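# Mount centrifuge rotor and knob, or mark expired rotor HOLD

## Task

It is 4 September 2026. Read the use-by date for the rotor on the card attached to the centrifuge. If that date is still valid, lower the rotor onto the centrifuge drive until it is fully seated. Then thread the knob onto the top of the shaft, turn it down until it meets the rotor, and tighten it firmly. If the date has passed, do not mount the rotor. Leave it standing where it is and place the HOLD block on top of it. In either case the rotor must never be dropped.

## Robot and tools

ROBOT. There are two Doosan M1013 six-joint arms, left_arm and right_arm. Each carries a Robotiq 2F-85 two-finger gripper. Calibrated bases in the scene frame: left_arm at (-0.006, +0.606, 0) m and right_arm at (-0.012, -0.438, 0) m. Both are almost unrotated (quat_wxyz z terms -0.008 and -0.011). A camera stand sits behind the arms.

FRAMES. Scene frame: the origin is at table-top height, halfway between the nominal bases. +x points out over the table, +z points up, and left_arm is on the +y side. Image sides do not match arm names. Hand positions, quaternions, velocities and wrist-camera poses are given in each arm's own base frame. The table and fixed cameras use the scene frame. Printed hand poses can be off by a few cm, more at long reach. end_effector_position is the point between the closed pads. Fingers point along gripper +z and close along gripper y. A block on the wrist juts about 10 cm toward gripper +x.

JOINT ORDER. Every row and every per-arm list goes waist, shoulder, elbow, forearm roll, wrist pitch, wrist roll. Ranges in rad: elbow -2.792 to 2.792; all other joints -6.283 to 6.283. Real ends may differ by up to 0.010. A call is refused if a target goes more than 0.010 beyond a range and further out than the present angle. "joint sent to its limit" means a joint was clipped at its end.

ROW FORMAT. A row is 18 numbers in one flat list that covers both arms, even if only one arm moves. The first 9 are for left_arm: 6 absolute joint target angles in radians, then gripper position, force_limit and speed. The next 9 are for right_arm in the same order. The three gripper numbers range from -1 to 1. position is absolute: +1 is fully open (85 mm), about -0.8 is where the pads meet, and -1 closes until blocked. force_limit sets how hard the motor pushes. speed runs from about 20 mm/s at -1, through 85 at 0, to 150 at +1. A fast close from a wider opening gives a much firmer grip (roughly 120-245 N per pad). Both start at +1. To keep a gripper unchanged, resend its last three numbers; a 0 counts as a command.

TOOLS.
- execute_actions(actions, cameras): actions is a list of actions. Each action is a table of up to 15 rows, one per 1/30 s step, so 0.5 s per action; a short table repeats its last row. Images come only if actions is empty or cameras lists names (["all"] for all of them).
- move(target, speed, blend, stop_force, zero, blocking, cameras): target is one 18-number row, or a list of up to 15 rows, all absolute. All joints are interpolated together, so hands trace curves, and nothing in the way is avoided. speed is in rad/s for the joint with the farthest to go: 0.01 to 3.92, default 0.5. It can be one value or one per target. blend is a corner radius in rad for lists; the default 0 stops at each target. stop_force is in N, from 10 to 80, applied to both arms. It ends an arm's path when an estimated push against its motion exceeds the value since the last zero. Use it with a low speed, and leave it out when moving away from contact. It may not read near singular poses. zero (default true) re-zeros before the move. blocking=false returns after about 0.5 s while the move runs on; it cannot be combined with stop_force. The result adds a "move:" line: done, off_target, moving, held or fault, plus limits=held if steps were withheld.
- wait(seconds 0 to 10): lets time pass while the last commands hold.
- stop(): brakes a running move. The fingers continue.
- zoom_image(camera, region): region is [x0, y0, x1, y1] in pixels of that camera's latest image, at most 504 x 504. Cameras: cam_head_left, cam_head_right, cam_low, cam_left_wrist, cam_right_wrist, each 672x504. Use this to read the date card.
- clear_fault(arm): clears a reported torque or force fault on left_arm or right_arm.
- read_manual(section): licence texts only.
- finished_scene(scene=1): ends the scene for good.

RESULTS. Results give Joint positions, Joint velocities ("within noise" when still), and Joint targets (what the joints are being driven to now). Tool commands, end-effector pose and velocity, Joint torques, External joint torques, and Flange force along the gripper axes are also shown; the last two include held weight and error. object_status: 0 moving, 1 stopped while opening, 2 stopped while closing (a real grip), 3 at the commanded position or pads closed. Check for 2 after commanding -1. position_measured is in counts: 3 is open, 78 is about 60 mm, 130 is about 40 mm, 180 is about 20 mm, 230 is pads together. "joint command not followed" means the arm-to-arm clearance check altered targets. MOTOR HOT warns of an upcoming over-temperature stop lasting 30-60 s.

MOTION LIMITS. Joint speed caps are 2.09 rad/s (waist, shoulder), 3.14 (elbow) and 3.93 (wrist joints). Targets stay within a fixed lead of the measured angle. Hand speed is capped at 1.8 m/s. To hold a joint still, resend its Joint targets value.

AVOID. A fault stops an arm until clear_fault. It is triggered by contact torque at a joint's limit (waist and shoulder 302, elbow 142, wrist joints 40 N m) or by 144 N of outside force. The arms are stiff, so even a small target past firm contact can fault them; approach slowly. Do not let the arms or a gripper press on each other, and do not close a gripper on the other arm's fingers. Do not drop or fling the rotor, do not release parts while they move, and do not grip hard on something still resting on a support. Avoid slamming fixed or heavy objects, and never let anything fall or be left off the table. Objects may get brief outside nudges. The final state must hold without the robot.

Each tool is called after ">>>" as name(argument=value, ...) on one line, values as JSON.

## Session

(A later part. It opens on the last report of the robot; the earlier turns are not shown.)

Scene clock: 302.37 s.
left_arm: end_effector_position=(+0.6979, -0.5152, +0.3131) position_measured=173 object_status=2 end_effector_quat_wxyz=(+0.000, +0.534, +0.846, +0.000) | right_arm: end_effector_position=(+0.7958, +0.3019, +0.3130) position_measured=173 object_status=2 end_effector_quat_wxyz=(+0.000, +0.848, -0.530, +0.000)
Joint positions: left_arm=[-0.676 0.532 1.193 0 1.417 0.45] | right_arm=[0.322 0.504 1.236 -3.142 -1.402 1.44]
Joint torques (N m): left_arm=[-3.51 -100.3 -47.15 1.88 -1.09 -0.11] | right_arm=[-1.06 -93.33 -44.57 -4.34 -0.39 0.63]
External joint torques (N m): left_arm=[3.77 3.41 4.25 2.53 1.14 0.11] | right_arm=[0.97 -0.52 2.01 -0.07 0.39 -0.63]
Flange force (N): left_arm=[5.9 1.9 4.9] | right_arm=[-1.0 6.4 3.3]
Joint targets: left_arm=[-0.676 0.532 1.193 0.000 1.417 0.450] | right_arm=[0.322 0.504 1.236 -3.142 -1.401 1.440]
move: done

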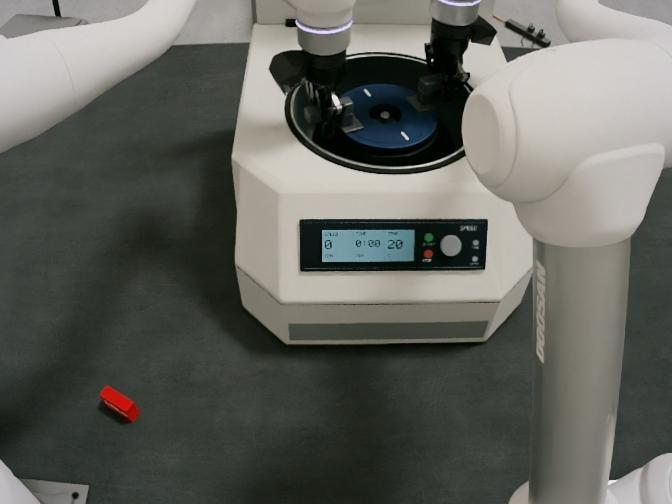

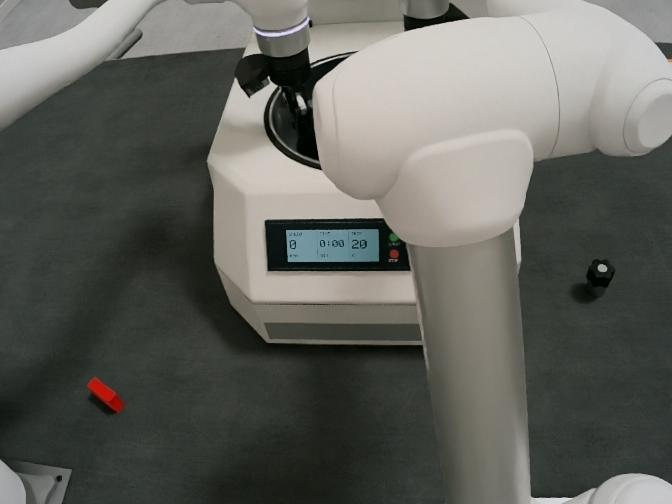

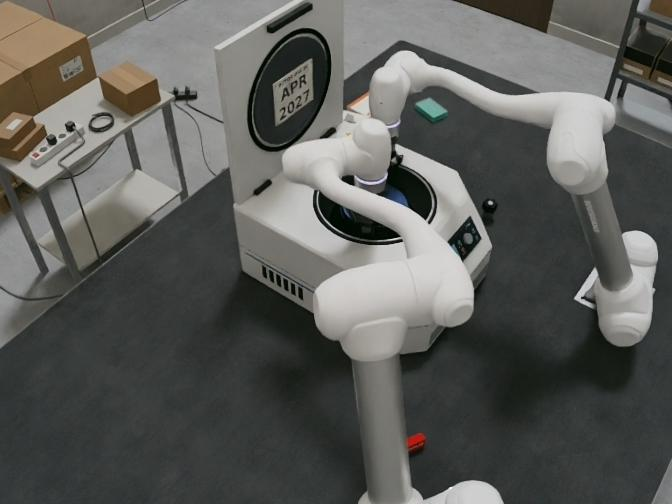

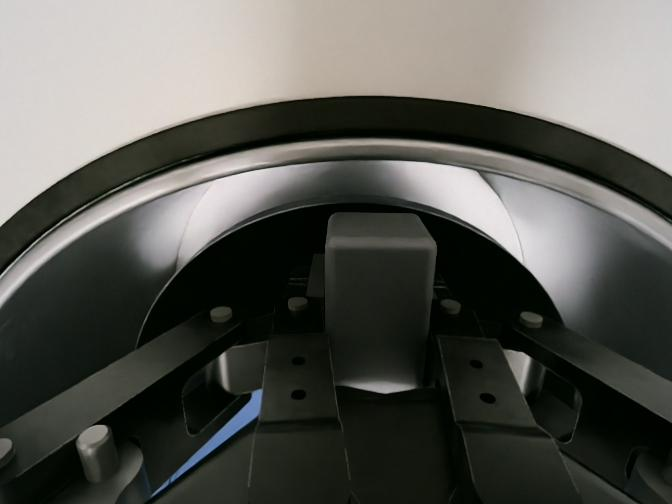

